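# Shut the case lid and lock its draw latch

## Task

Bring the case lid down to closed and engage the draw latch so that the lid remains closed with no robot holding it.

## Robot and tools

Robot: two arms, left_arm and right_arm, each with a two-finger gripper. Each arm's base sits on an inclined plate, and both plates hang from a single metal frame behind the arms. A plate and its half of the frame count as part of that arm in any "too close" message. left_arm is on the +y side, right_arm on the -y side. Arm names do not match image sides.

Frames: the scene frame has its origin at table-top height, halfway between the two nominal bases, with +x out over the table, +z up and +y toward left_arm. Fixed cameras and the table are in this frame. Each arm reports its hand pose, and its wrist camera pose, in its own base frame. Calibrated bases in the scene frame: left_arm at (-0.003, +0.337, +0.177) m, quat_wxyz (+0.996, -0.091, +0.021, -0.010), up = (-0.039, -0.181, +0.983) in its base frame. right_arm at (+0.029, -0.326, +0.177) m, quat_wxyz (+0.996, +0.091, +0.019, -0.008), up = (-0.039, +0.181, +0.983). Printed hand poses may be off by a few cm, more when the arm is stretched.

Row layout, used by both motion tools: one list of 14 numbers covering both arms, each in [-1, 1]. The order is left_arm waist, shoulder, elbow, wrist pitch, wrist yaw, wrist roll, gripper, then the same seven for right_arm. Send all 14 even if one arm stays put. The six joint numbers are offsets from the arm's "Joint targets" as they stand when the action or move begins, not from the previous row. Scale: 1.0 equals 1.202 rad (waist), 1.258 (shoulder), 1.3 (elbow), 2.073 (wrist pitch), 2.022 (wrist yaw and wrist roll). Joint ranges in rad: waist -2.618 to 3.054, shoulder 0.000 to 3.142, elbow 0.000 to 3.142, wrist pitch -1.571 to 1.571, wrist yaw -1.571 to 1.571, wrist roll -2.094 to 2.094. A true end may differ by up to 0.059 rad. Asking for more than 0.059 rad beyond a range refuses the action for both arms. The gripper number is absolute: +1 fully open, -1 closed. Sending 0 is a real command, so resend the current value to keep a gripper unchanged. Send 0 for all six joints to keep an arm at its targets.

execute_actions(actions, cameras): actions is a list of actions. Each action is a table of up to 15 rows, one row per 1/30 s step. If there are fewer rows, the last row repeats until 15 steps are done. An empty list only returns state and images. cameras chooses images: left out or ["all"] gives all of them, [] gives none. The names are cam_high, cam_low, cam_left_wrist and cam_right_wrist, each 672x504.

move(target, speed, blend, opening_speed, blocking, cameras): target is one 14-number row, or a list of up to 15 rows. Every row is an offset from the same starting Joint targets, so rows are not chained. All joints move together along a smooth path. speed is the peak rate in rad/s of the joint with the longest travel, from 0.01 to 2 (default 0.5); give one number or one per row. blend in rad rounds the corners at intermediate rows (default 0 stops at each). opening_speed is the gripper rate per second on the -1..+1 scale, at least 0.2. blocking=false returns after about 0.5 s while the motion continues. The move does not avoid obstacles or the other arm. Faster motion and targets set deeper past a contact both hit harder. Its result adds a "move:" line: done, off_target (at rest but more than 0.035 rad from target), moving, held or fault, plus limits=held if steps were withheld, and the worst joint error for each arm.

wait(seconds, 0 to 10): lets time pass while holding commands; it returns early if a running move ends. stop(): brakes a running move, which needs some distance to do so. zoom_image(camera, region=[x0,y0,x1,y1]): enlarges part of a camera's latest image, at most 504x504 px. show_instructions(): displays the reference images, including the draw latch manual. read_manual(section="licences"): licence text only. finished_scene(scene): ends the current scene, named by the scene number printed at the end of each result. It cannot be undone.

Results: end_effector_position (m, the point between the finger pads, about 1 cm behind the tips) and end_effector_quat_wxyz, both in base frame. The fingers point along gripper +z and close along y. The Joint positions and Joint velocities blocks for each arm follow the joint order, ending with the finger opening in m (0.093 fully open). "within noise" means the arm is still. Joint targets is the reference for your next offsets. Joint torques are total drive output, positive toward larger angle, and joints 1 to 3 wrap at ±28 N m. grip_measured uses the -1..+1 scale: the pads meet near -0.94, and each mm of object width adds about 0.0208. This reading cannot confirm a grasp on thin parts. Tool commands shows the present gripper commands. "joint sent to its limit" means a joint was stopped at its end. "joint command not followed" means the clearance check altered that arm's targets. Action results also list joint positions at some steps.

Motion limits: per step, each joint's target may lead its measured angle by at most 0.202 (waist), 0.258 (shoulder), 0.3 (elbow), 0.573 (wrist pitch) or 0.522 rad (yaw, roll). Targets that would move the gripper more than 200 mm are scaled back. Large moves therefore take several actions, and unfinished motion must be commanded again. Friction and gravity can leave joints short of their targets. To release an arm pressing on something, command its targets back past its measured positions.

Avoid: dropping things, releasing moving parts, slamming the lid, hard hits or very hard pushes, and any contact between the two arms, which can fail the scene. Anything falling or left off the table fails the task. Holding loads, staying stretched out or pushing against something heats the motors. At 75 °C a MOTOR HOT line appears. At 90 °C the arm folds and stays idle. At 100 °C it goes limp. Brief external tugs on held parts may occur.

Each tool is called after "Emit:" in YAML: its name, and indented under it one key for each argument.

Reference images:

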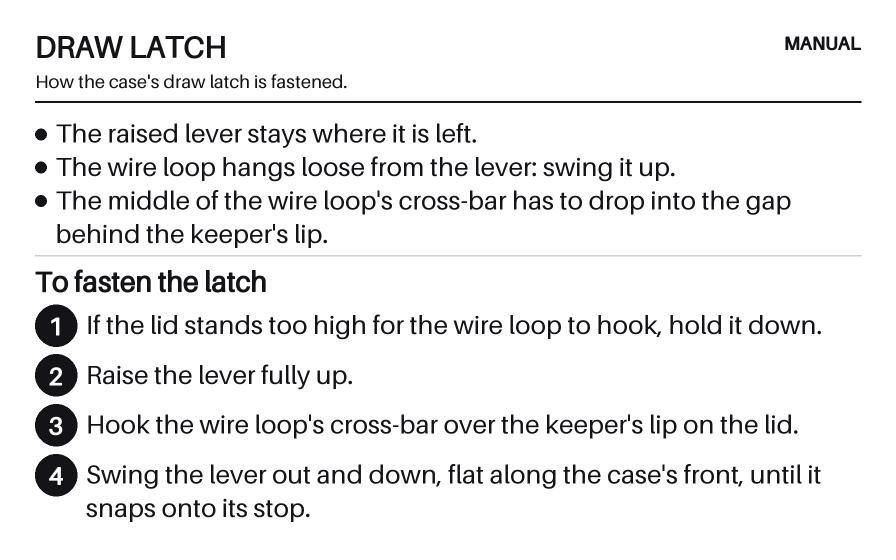

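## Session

Emit:
execute_actions:
  actions: []

Emit:
zoom_image:
  camera: "cam_low"
  region: [260, 130, 500, 310]

Scene clock: 0.00 s.
left_arm: end_effector_position=(+0.2309, -0.1673, +0.1511) grip_measured=+1.000 end_effector_quat_wxyz=(+0.402, +0.437, +0.627, -0.504) | right_arm: end_effector_position=(+0.3828, +0.2423, +0.1596) grip_measured=+1.000 end_effector_quat_wxyz=(+0.099, -0.092, +0.991, -0.026)
Joint positions: left_arm=[-0.007 1.39 0.629 -0.411 1.387 0.876 0.093] | right_arm=[0.617 2.199 2.243 -1.468 0.143 0.422 0.093]
Joint velocities: within noise
Joint torques (N m): no reading
Motor temperatures (°C): left_arm=[27 31 30 26 26 26 23] | right_arm=[24 28 29 23 24 26 23]
Heat: left arm: 31 °C; right arm: 29 °C.
Joint targets: left_arm=[-0.008 1.382 0.641 -0.406 1.391 0.876] | right_arm=[0.616 2.194 2.248 -1.471 0.143 0.422]
Tool commands: left_gripper/opening=+1.0 right_gripper/opening=+1.0

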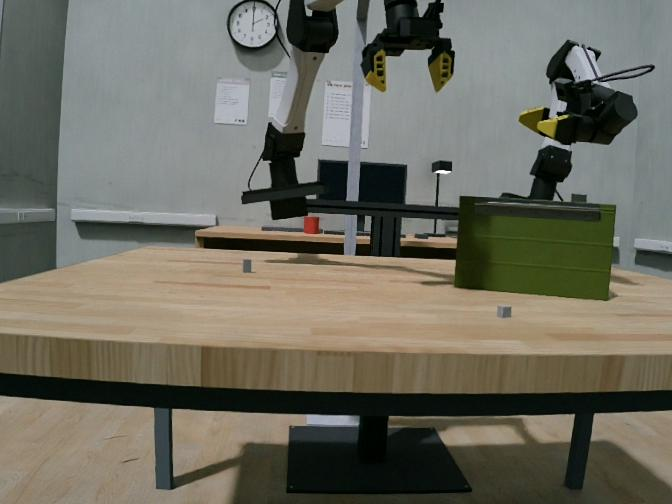

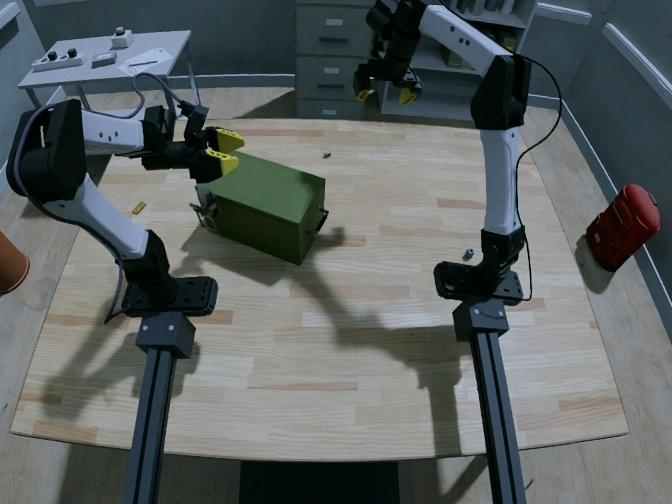

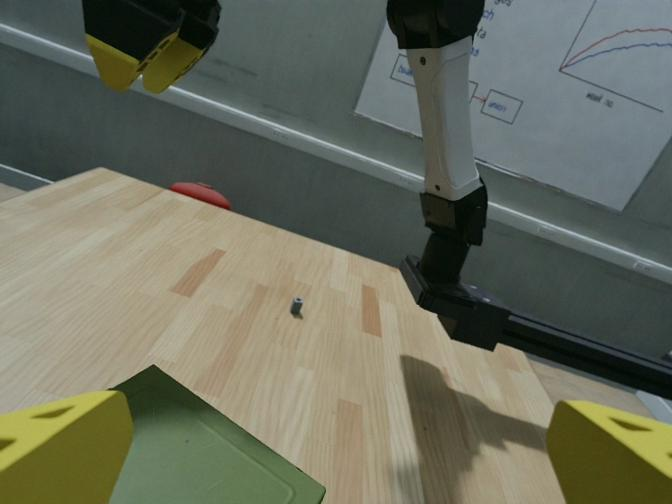

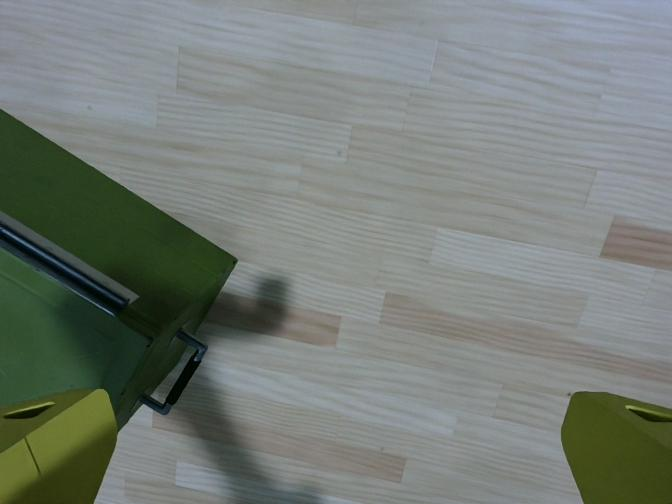

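Scaled by 2.100 from the camera's 672x504 image, which has a finer 960x720 frame.

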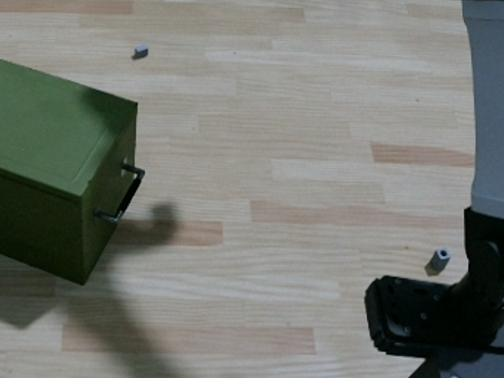

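Emit:
zoom_image:
  camera: "cam_low"
  region: [170, 150, 340, 280]

Emit:
zoom_image:
  camera: "cam_low"
  region: [180, 170, 240, 230]

Scaled by 2.965 from the camera's 672x504 image, which has a finer 960x720 frame.

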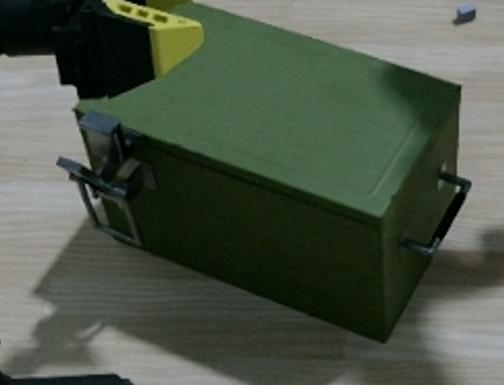

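Scaled by 8.400 from the camera's 672x504 image, which has a finer 960x720 frame.

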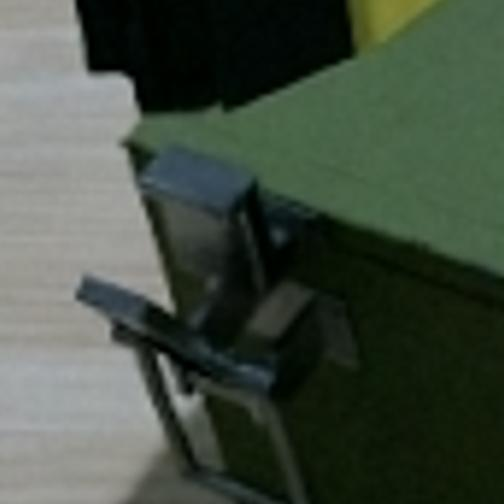

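Emit:
move:
  target: [-0.2396,-0.7528,-0.1585,-0.232,-0.7295,-0.3393,0.1, 0,0,0,0,0,0,-1]
  speed: 1.0

Emit:
zoom_image:
  camera: "cam_left_wrist"
  region: [200, 130, 480, 340]

Scene clock: 29.27 s.
left_arm: end_effector_position=(+0.1769, -0.0394, +0.1009) grip_measured=+0.102 end_effector_quat_wxyz=(+0.341, +0.216, +0.915, +0.021) | right_arm: end_effector_position=(+0.3828, +0.2423, +0.1596) grip_measured=-0.979 end_effector_quat_wxyz=(+0.099, -0.092, +0.991, -0.026)
Joint positions: left_arm=[-0.29 0.442 0.445 -0.88 -0.076 0.202 0.05] | right_arm=[0.617 2.199 2.243 -1.468 0.143 0.422 0]
Joint velocities: within noise
Joint torques (N m): left_arm=[-0.92 0.73 6.69 1.84 0 -0.11] | right_arm=[2.15 -13.52 6.41 1.01 0.21 0.07]
Motor temperatures (°C): left_arm=[27 32 32 27 27 26 23] | right_arm=[24 36 32 24 24 26 23]
Heat: left arm: 32 °C; right arm: 36 °C.
Joint targets: left_arm=[-0.296 0.435 0.435 -0.887 -0.084 0.190] | right_arm=[0.616 2.194 2.248 -1.471 0.143 0.422]
move: done

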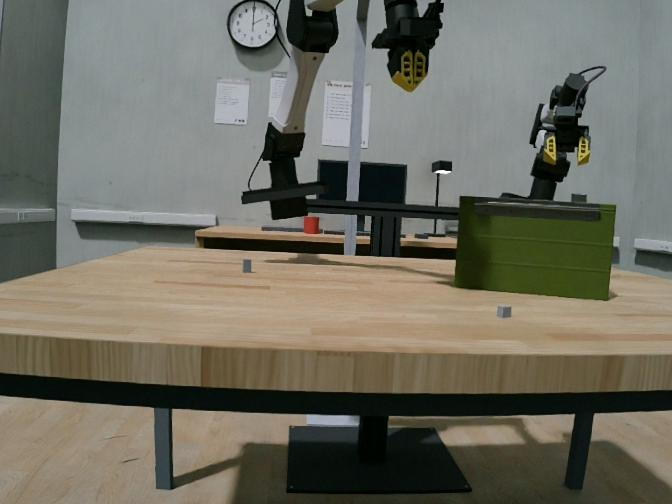

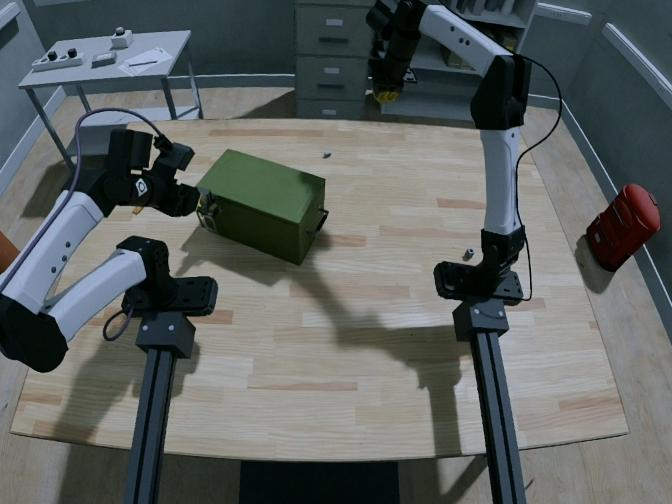

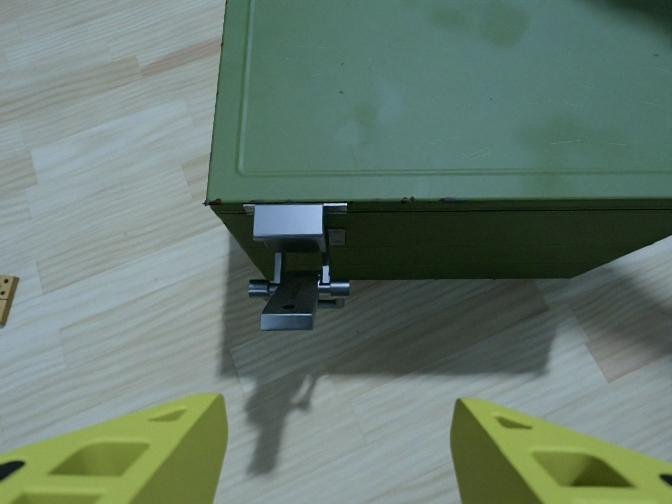

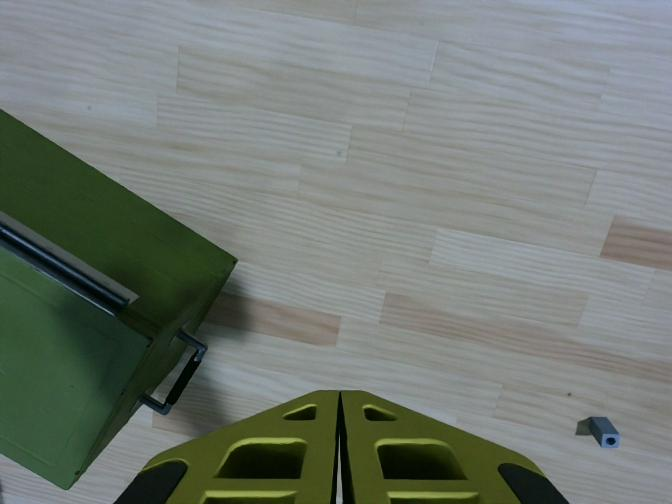

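Scaled by 1.800 from the camera's 672x504 image, which has a finer 960x720 frame.

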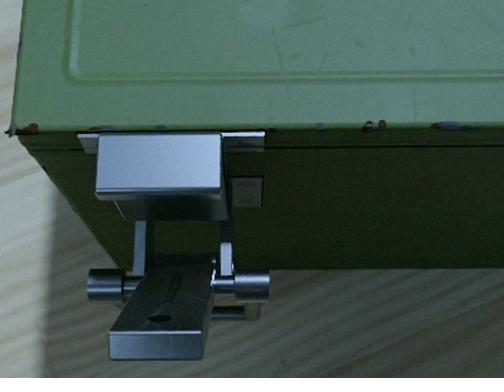

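Emit:
move:
  target: [0.2654,0.163,-0.1408,0.2229,0.1184,0.118,0.1, 0,0,0,0,0,0,-1]
  speed: 0.5
  cameras: ["cam_left_wrist","cam_low"]

Emit:
zoom_image:
  camera: "cam_left_wrist"
  region: [150, 50, 500, 320]

Scene clock: 84.37 s.
left_arm: end_effector_position=(+0.2205, -0.0206, +0.0590) grip_measured=+0.102 end_effector_quat_wxyz=(+0.368, +0.210, +0.906, +0.012) | right_arm: end_effector_position=(+0.3828, +0.2423, +0.1596) grip_measured=-0.979 end_effector_quat_wxyz=(+0.099, -0.092, +0.991, -0.026)
Joint positions: left_arm=[0.017 0.635 0.26 -0.453 0.145 0.417 0.05] | right_arm=[0.617 2.199 2.243 -1.468 0.143 0.422 0]
Joint velocities: within noise
Joint torques (N m): left_arm=[-0.08 0.43 7.09 2.22 0.29 0.16] | right_arm=[2.15 -13.52 6.41 1.01 0.21 0.07]
Motor temperatures (°C): left_arm=[27 31 34 31 26 26 23] | right_arm=[24 41 35 25 24 26 23]
Heat: left arm: 34 °C; right arm: 41 °C.
Joint targets: left_arm=[0.023 0.640 0.252 -0.424 0.156 0.429] | right_arm=[0.616 2.194 2.248 -1.471 0.143 0.422]
move: done
Images, in order (width x height): cam_low 672x504, cam_left_wrist 672x504.

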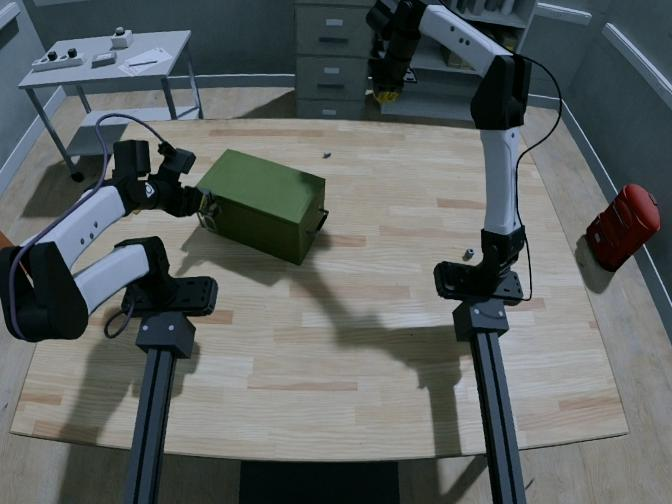

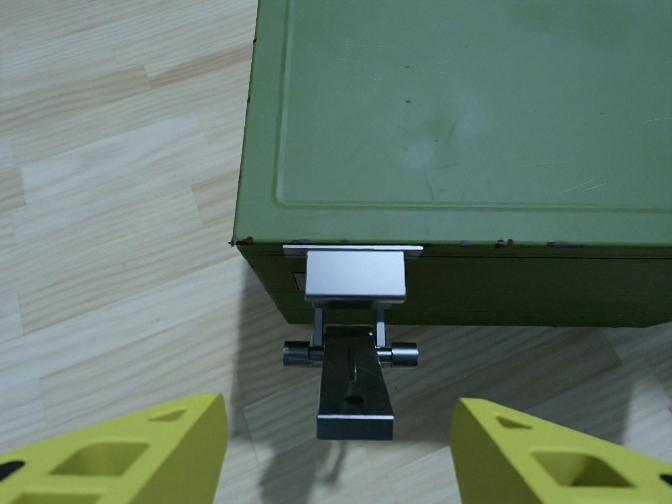

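Scaled by 1.440 from the camera's 672x504 image, which has a finer 960x720 frame.

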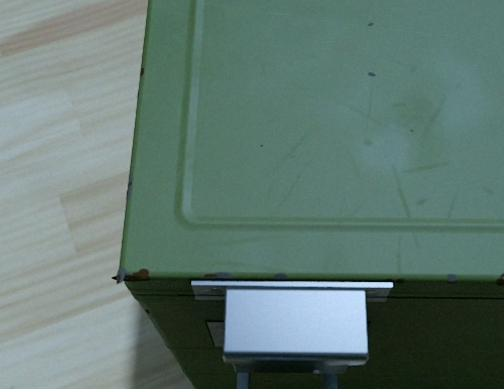

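Emit:
move:
  target: [0.48,0.763,0.729,-0.181,0.022,-0.212,-1, 0,-0.79,-0.806,0.227,0,0,-1]
  speed: 1.0
  cameras: ["cam_low"]

Emit:
move:
  target: [-0.265,0.492,0.112,-0.067,0.022,0,-1, 0,0,0,0,0,0,-1]
  speed: 0.6

Scene clock: 184.27 s.
left_arm: end_effector_position=(+0.3123, +0.1738, +0.1056) grip_measured=-0.991 end_effector_quat_wxyz=(+0.195, -0.267, +0.943, -0.037) | right_arm: end_effector_position=(+0.2595, +0.1548, +0.2217) grip_measured=-0.979 end_effector_quat_wxyz=(+0.281, -0.073, +0.954, +0.082)
Joint positions: left_arm=[0.597 1.591 1.163 -0.789 0.19 0.012 0] | right_arm=[0.617 1.205 1.218 -1.006 0.143 0.422 0]
Joint velocities: within noise
Joint torques (N m): left_arm=[-1.07 -7.12 10.58 0.87 0.29 -0.08] | right_arm=[0.76 -4.38 5.37 2.04 0.19 0.06]
Motor temperatures (°C): left_arm=[27 30 36 36 26 26 23] | right_arm=[24 45 37 25 24 26 23]
Heat: left arm: 36 °C; right arm: 45 °C.
Joint targets: left_arm=[0.600 1.600 1.199 -0.800 0.200 0.000] | right_arm=[0.616 1.200 1.200 -1.000 0.143 0.422]
move: off_target (left_arm); left_arm: the elbow is farthest, 0.037 rad from its target
Images, in order (width x height): cam_low 672x504.

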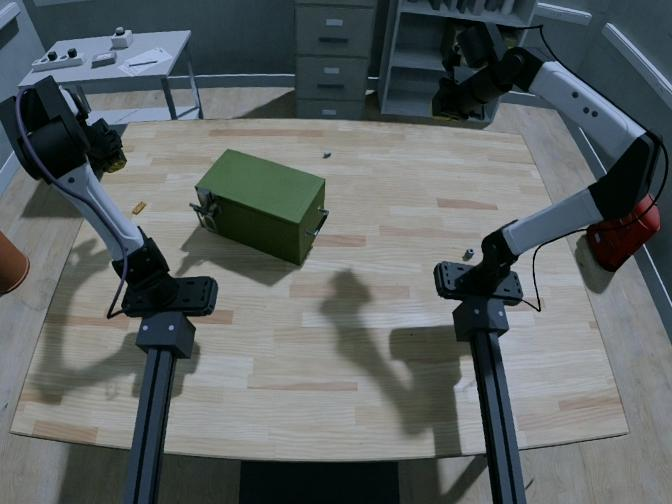

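Scene clock: 185.90 s.
left_arm: end_effector_position=(+0.3194, +0.0523, -0.0596) grip_measured=-0.991 end_effector_quat_wxyz=(-0.102, -0.148, +0.975, -0.133) | right_arm: end_effector_position=(+0.2597, +0.1549, +0.2218) grip_measured=-0.979 end_effector_quat_wxyz=(+0.281, -0.073, +0.953, +0.082)
Joint positions: left_arm=[0.284 2.215 1.32 -0.92 0.235 0.011 0] | right_arm=[0.617 1.205 1.218 -1.005 0.143 0.422 0]
Joint velocities: within noise
Joint torques (N m): left_arm=[-2.29 -10.07 7.04 -0.46 0.32 -0.07] | right_arm=[0.76 -4.4 5.37 2.06 0.19 0.06]
Motor temperatures (°C): left_arm=[27 31 36 36 26 26 23] | right_arm=[24 44 36 25 24 26 23]
Heat: left arm: 36 °C; right arm: 44 °C.
Joint targets: left_arm=[0.282 2.219 1.345 -0.939 0.244 0.000] | right_arm=[0.616 1.200 1.200 -1.000 0.143 0.422]
move: done

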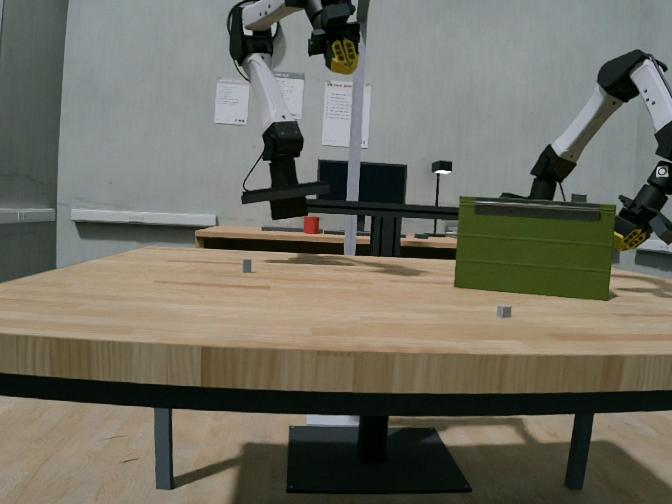

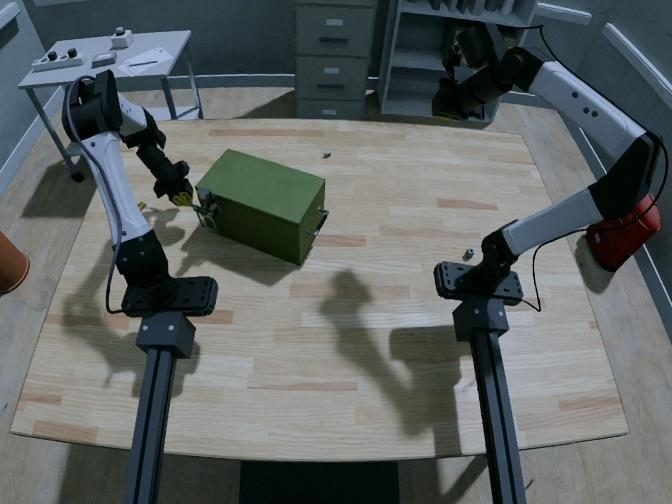

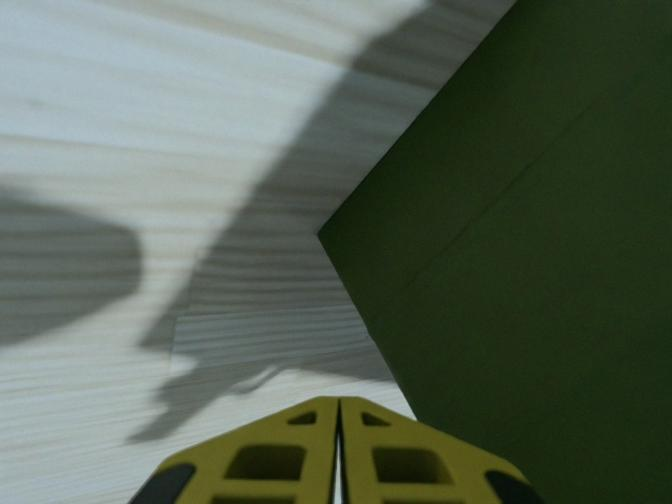

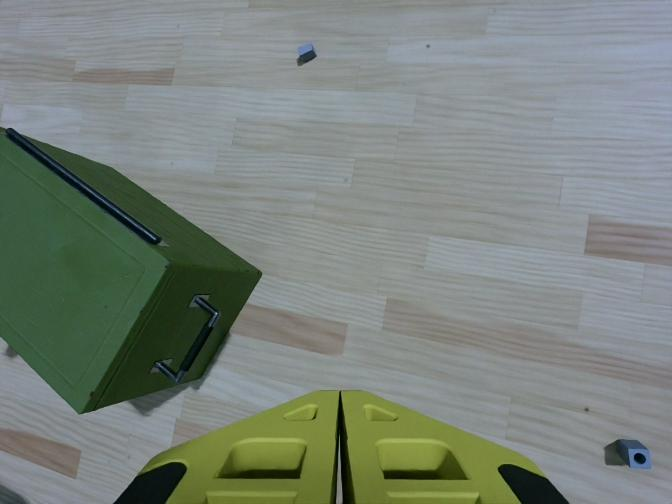

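Emit:
execute_actions:
  actions: []

Scene clock: 199.73 s.
left_arm: end_effector_position=(+0.3190, +0.0522, -0.0596) grip_measured=-0.991 end_effector_quat_wxyz=(-0.103, -0.148, +0.975, -0.133) | right_arm: end_effector_position=(+0.2598, +0.1550, +0.2219) grip_measured=-0.979 end_effector_quat_wxyz=(+0.281, -0.073, +0.953, +0.082)
Joint positions: left_arm=[0.284 2.215 1.32 -0.921 0.235 0.01 0] | right_arm=[0.617 1.205 1.218 -1.005 0.143 0.422 0]
Joint velocities: within noise
Joint torques (N m): left_arm=[-2.29 -10.04 7.02 -0.47 0.33 -0.06] | right_arm=[0.77 -4.4 5.37 2.05 0.19 0.06]
Motor temperatures (°C): left_arm=[27 34 35 34 26 26 23] | right_arm=[24 40 36 27 24 26 23]
Heat: left arm: 35 °C; right arm: 40 °C.
Joint targets: left_arm=[0.282 2.219 1.345 -0.939 0.244 0.000] | right_arm=[0.616 1.200 1.200 -1.000 0.143 0.422]
Tool commands: left_gripper/opening=-1.0 right_gripper/opening=-1.0

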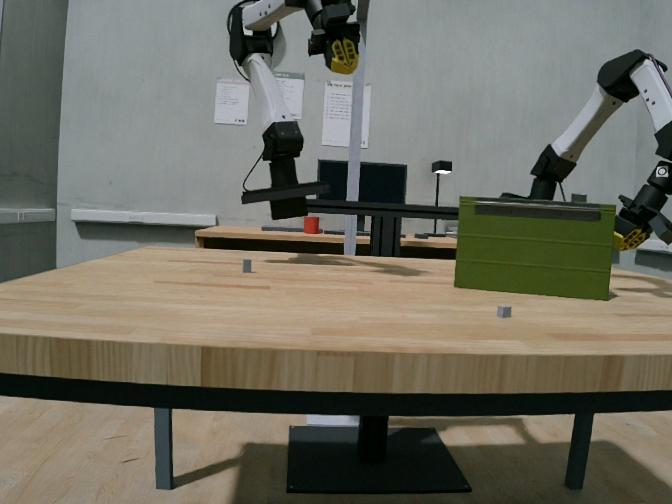

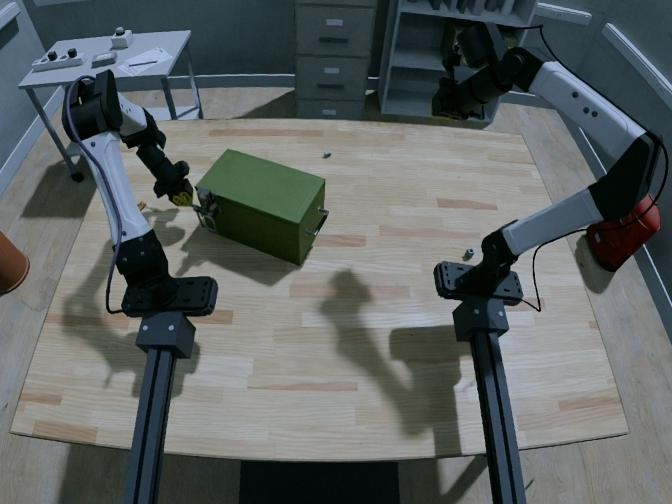

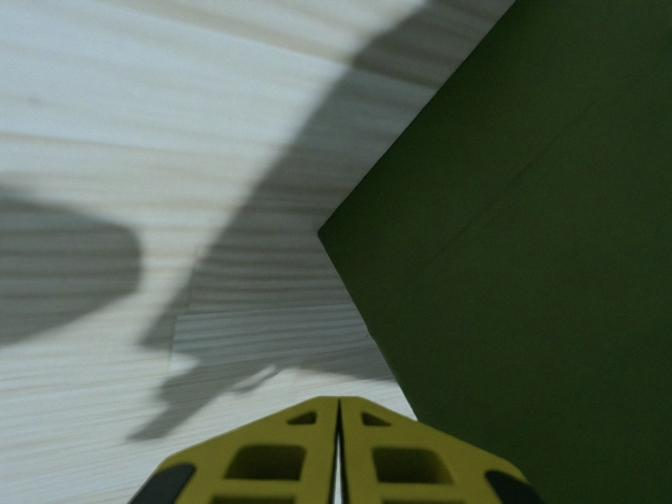

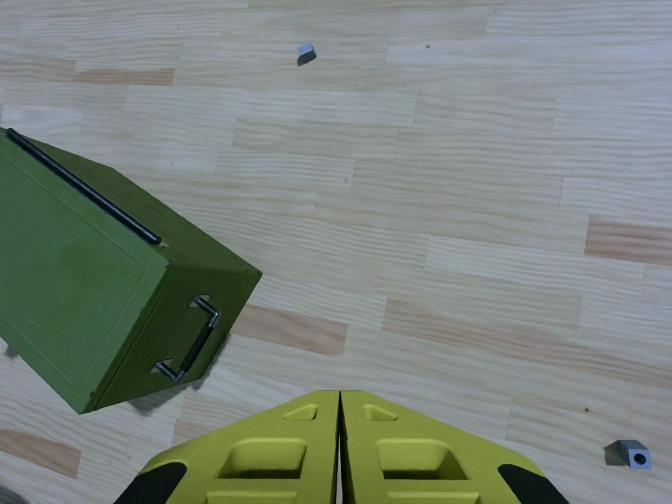

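Emit:
move:
  target:
    - [-0.0749,-0.0461,-0.1046,0.0497,0.0102,0,-1,0,0,0,0,0,0,-1]
    - [-0.2298,-0.1013,-0.2504,0.1331,0.0277,0,-1,0,0,0,0,0,0,-1]
  speed: 0.12
  blend: 0.05

Scene clock: 217.77 s.
left_arm: end_effector_position=(+0.2749, -0.0315, -0.0814) grip_measured=-0.991 end_effector_quat_wxyz=(-0.105, -0.023, +0.987, -0.121) | right_arm: end_effector_position=(+0.2598, +0.1550, +0.2219) grip_measured=-0.979 end_effector_quat_wxyz=(+0.281, -0.073, +0.953, +0.082)
Joint positions: left_arm=[0.031 2.117 1.033 -0.703 0.239 0.01 0] | right_arm=[0.617 1.205 1.218 -1.004 0.143 0.422 0]
Joint velocities: within noise
Joint torques (N m): left_arm=[-4.25 -11.22 2.74 0.4 0.83 -0.06] | right_arm=[0.77 -4.38 5.37 2.05 0.19 0.06]
Motor temperatures (°C): left_arm=[27 37 35 33 27 26 23] | right_arm=[24 38 36 27 24 26 23]
Heat: left arm: 37 °C; right arm: 38 °C.
Joint targets: left_arm=[0.005 2.091 1.019 -0.662 0.300 0.000] | right_arm=[0.616 1.200 1.200 -1.000 0.143 0.422]
move: off_target (left_arm); left_arm: the wrist yaw is farthest, 0.061 rad from its target

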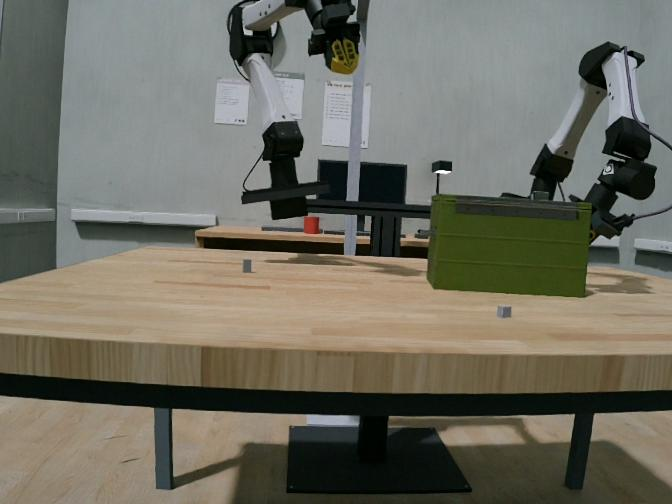

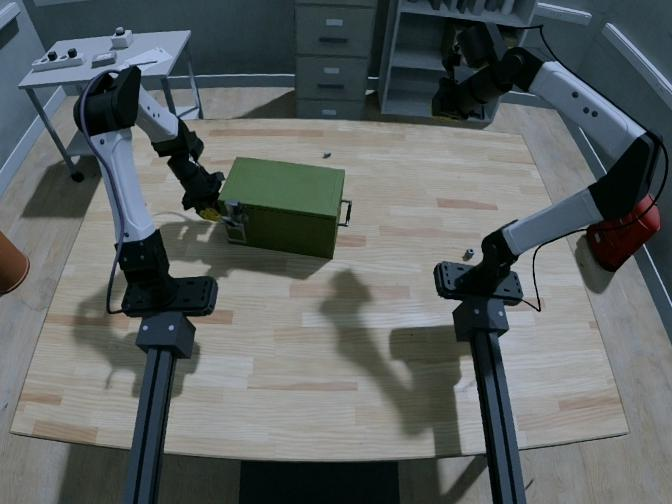

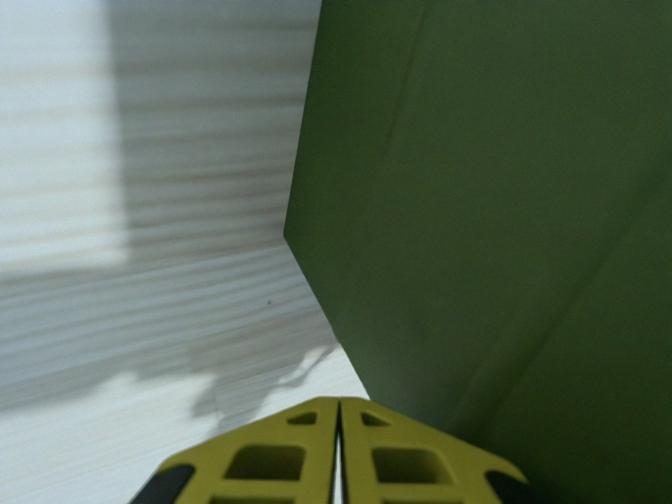

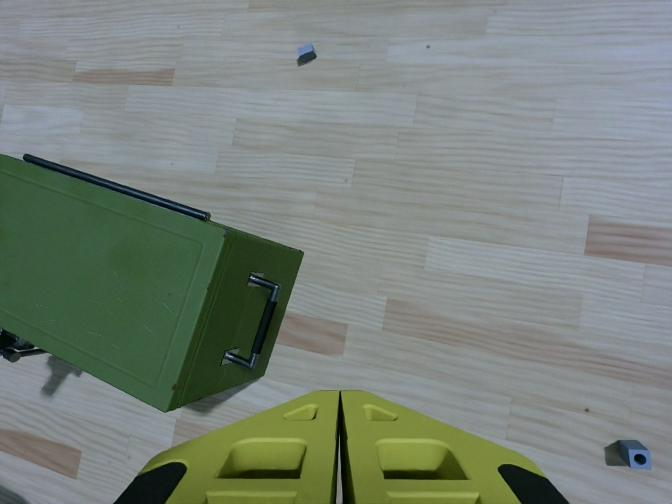

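Emit:
move:
  target:
    - [0.0666,0,0,0,0,0,-1,0,0,0,0,0,0,-1]
    - [0.108,-0.0829,-0.1125,0.0994,0.0219,0,-1,0,0,0,0,0,0,-1]
    - [-0.0726,-0.0642,-0.1392,0.1648,0.0176,0,-1,0,0,0,0,0,0,-1]
  speed: [0.2,0.2,0.12]
  blend: 0.03

Scene clock: 245.97 s.
left_arm: end_effector_position=(+0.2858, -0.0611, -0.0873) grip_measured=-0.991 end_effector_quat_wxyz=(+0.007, +0.033, +0.990, -0.136) | right_arm: end_effector_position=(+0.2598, +0.1550, +0.2219) grip_measured=-0.979 end_effector_quat_wxyz=(+0.281, -0.073, +0.953, +0.082)
Joint positions: left_arm=[-0.055 2.017 0.844 -0.377 0.273 0.01 0] | right_arm=[0.617 1.205 1.218 -1.004 0.143 0.422 0]
Joint velocities: within noise
Joint torques (N m): left_arm=[-4.25 -8.69 3.73 1.17 0.88 -0.06] | right_arm=[0.77 -4.38 5.35 2.05 0.19 0.06]
Motor temperatures (°C): left_arm=[28 45 33 32 27 26 23] | right_arm=[24 36 36 28 24 26 23]
Heat: left arm: 45 °C; right arm: 36 °C.
Joint targets: left_arm=[-0.082 2.011 0.838 -0.321 0.336 0.000] | right_arm=[0.616 1.200 1.200 -1.000 0.143 0.422]
move: off_target (left_arm); left_arm: the wrist yaw is farthest, 0.063 rad from its target

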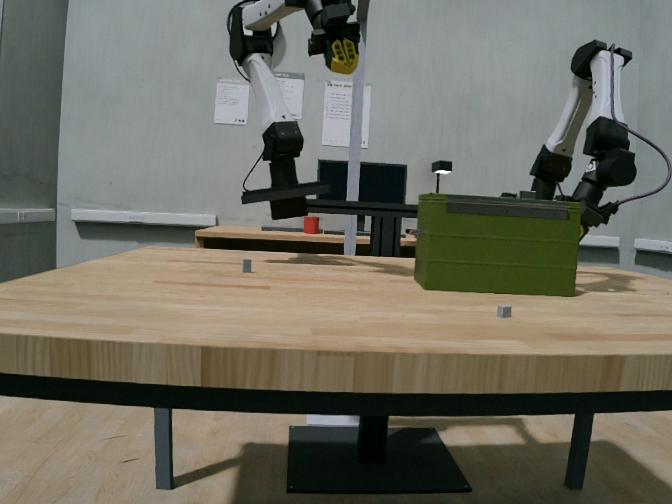

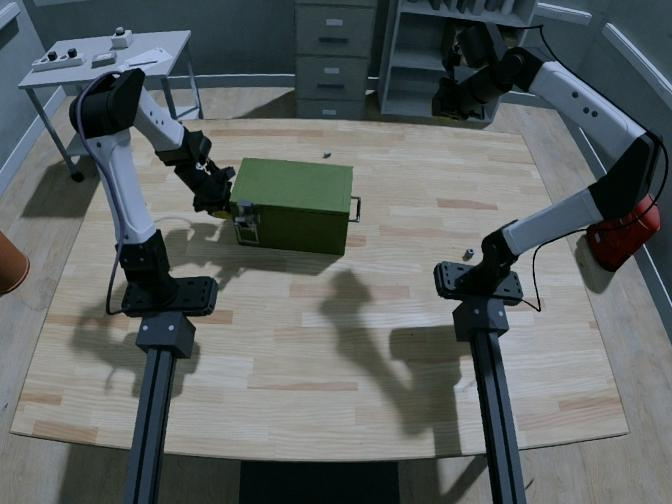

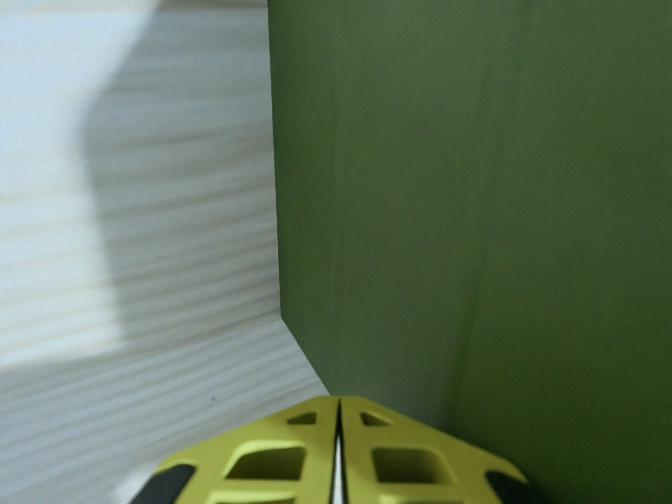

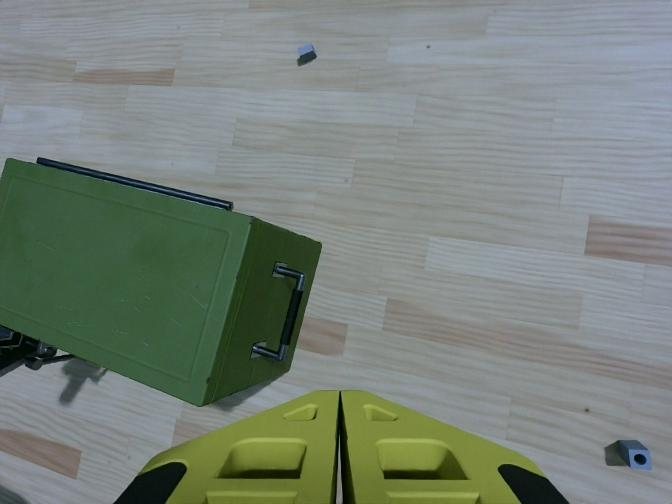

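Emit:
move:
  target:
    - [0.118,0,0,0,0,0,-1,0,0,0,0,0,0,-1]
    - [0.0808,0.0223,0.0687,-0.0453,0.0027,0,-1,0,0,0,0,0,0,-1]
    - [-0.1586,0.0803,0.0855,0.0266,-0.0106,0,-1,0,0,0,0,0,0,-1]
  speed: [0.2,0.2,0.12]
  blend: 0.02

Scene clock: 257.43 s.
left_arm: end_effector_position=(+0.3118, -0.1198, -0.0925) grip_measured=-0.991 end_effector_quat_wxyz=(+0.043, +0.128, +0.982, -0.133) | right_arm: end_effector_position=(+0.2598, +0.1550, +0.2219) grip_measured=-0.979 end_effector_quat_wxyz=(+0.281, -0.073, +0.953, +0.082)
Joint positions: left_arm=[-0.239 2.087 0.929 -0.296 0.255 0.004 0] | right_arm=[0.617 1.205 1.218 -1.004 0.143 0.422 0]
Joint velocities: within noise
Joint torques (N m): left_arm=[-4.94 -6.64 6.74 1.15 0.84 0.02] | right_arm=[0.76 -4.38 5.37 2.05 0.19 0.06]
Motor temperatures (°C): left_arm=[28 43 33 32 28 26 23] | right_arm=[24 35 36 29 24 26 23]
Heat: left arm: 43 °C; right arm: 36 °C.
Joint targets: left_arm=[-0.273 2.111 0.950 -0.266 0.315 0.000] | right_arm=[0.616 1.200 1.200 -1.000 0.143 0.422]
move: off_target (left_arm); left_arm: the wrist yaw is farthest, 0.060 rad from its target

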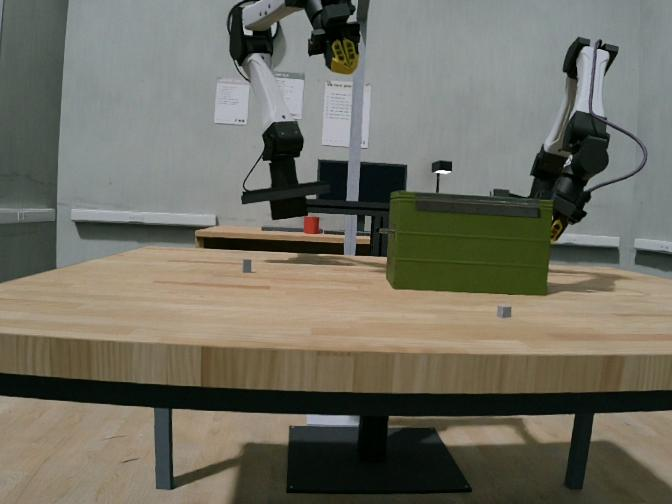

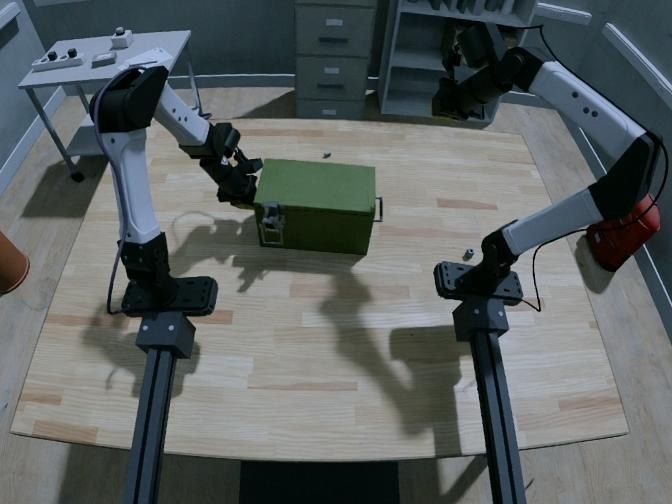

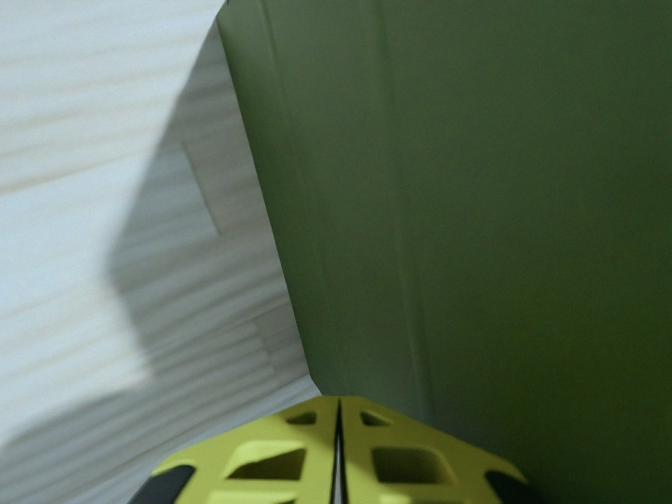

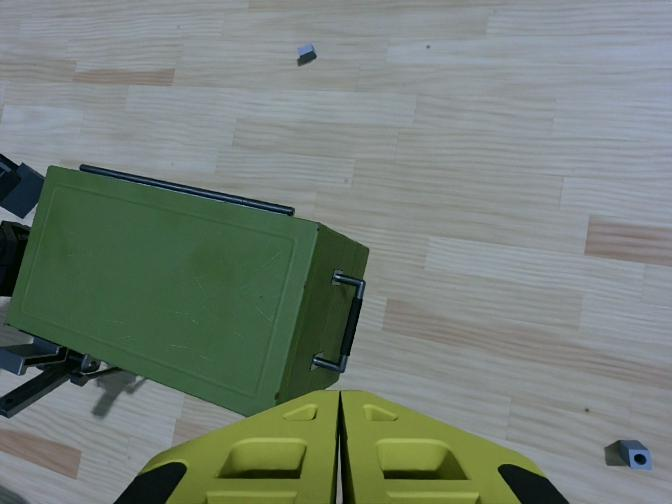

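Emit:
move:
  target:
    - [-0.0827,0.0359,0.0309,0.0167,-0.008,0,-1,0,0,0,0,0,0,-1]
    - [0.06,0.0159,0.0309,0.0167,-0.008,0,-1,0,0,0,0,0,0,-1]
  speed: [0.12,0.3]

Scene clock: 264.93 s.
left_arm: end_effector_position=(+0.3309, -0.1166, -0.0985) grip_measured=-0.991 end_effector_quat_wxyz=(+0.058, +0.104, +0.981, -0.150) | right_arm: end_effector_position=(+0.2598, +0.1550, +0.2219) grip_measured=-0.979 end_effector_quat_wxyz=(+0.281, -0.073, +0.953, +0.082)
Joint positions: left_arm=[-0.202 2.136 0.967 -0.252 0.287 -0.012 0] | right_arm=[0.617 1.205 1.218 -1.004 0.143 0.422 0]
Joint velocities: within noise
Joint torques (N m): left_arm=[-1.99 -9.69 6.89 1.1 0.38 0.17] | right_arm=[0.77 -4.4 5.37 2.05 0.19 0.06]
Motor temperatures (°C): left_arm=[28 42 34 32 28 26 23] | right_arm=[24 35 36 29 24 26 23]
Heat: left arm: 42 °C; right arm: 36 °C.
Joint targets: left_arm=[-0.200 2.132 0.990 -0.231 0.299 0.000] | right_arm=[0.616 1.200 1.200 -1.000 0.143 0.422]
move: done

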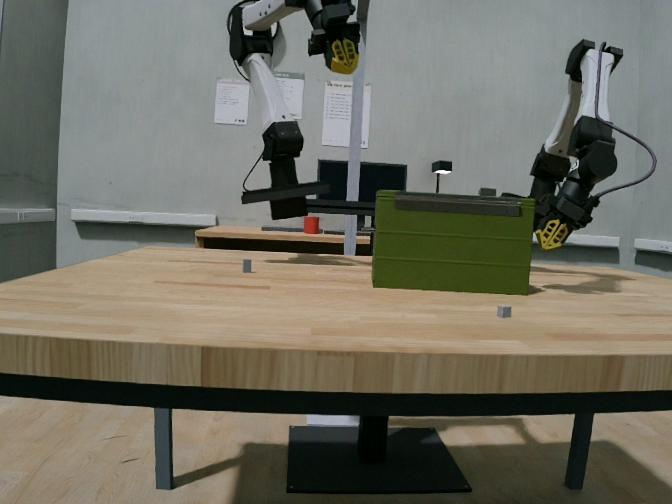

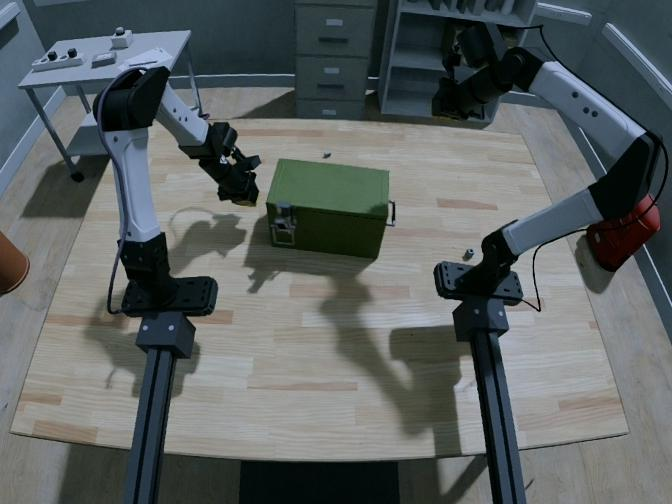

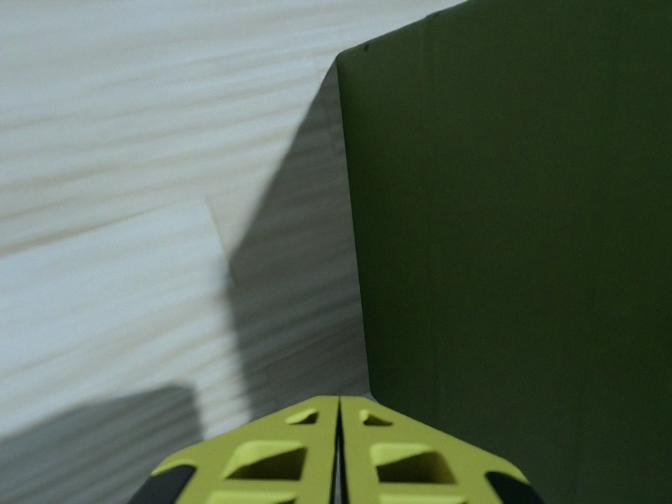

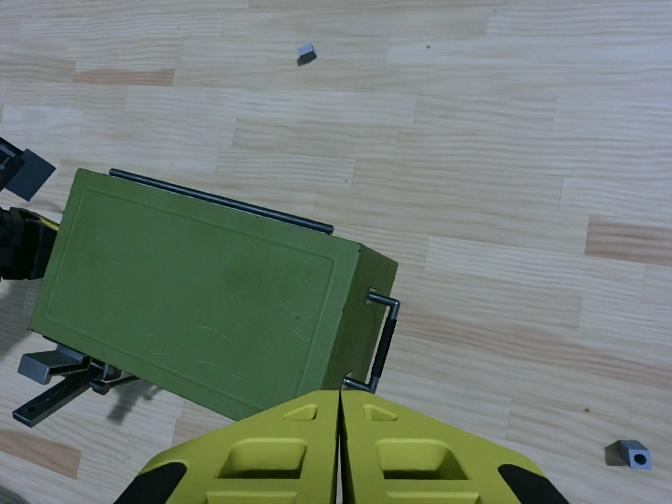

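Emit:
zoom_image:
  camera: "cam_right_wrist"
  region: [0, 310, 200, 460]

Emit:
zoom_image:
  camera: "cam_low"
  region: [220, 140, 400, 275]

Scaled by 2.520 from the camera's 672x504 image, which has a finer 960x720 frame.

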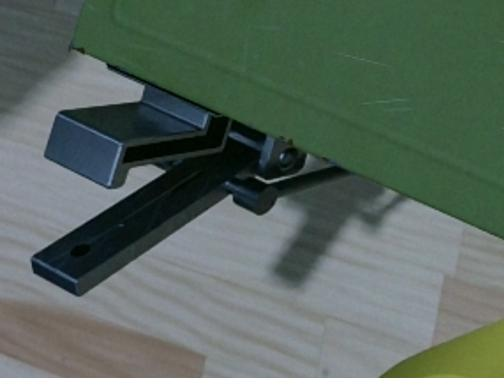

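Scaled by 2.800 from the camera's 672x504 image, which has a finer 960x720 frame.

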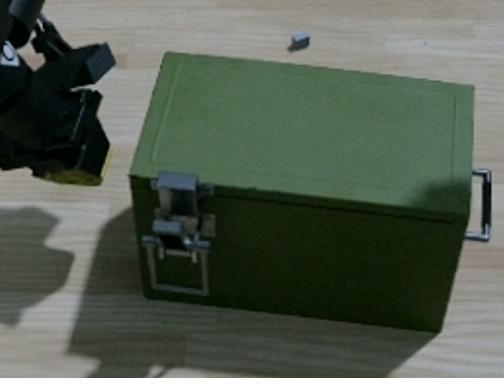

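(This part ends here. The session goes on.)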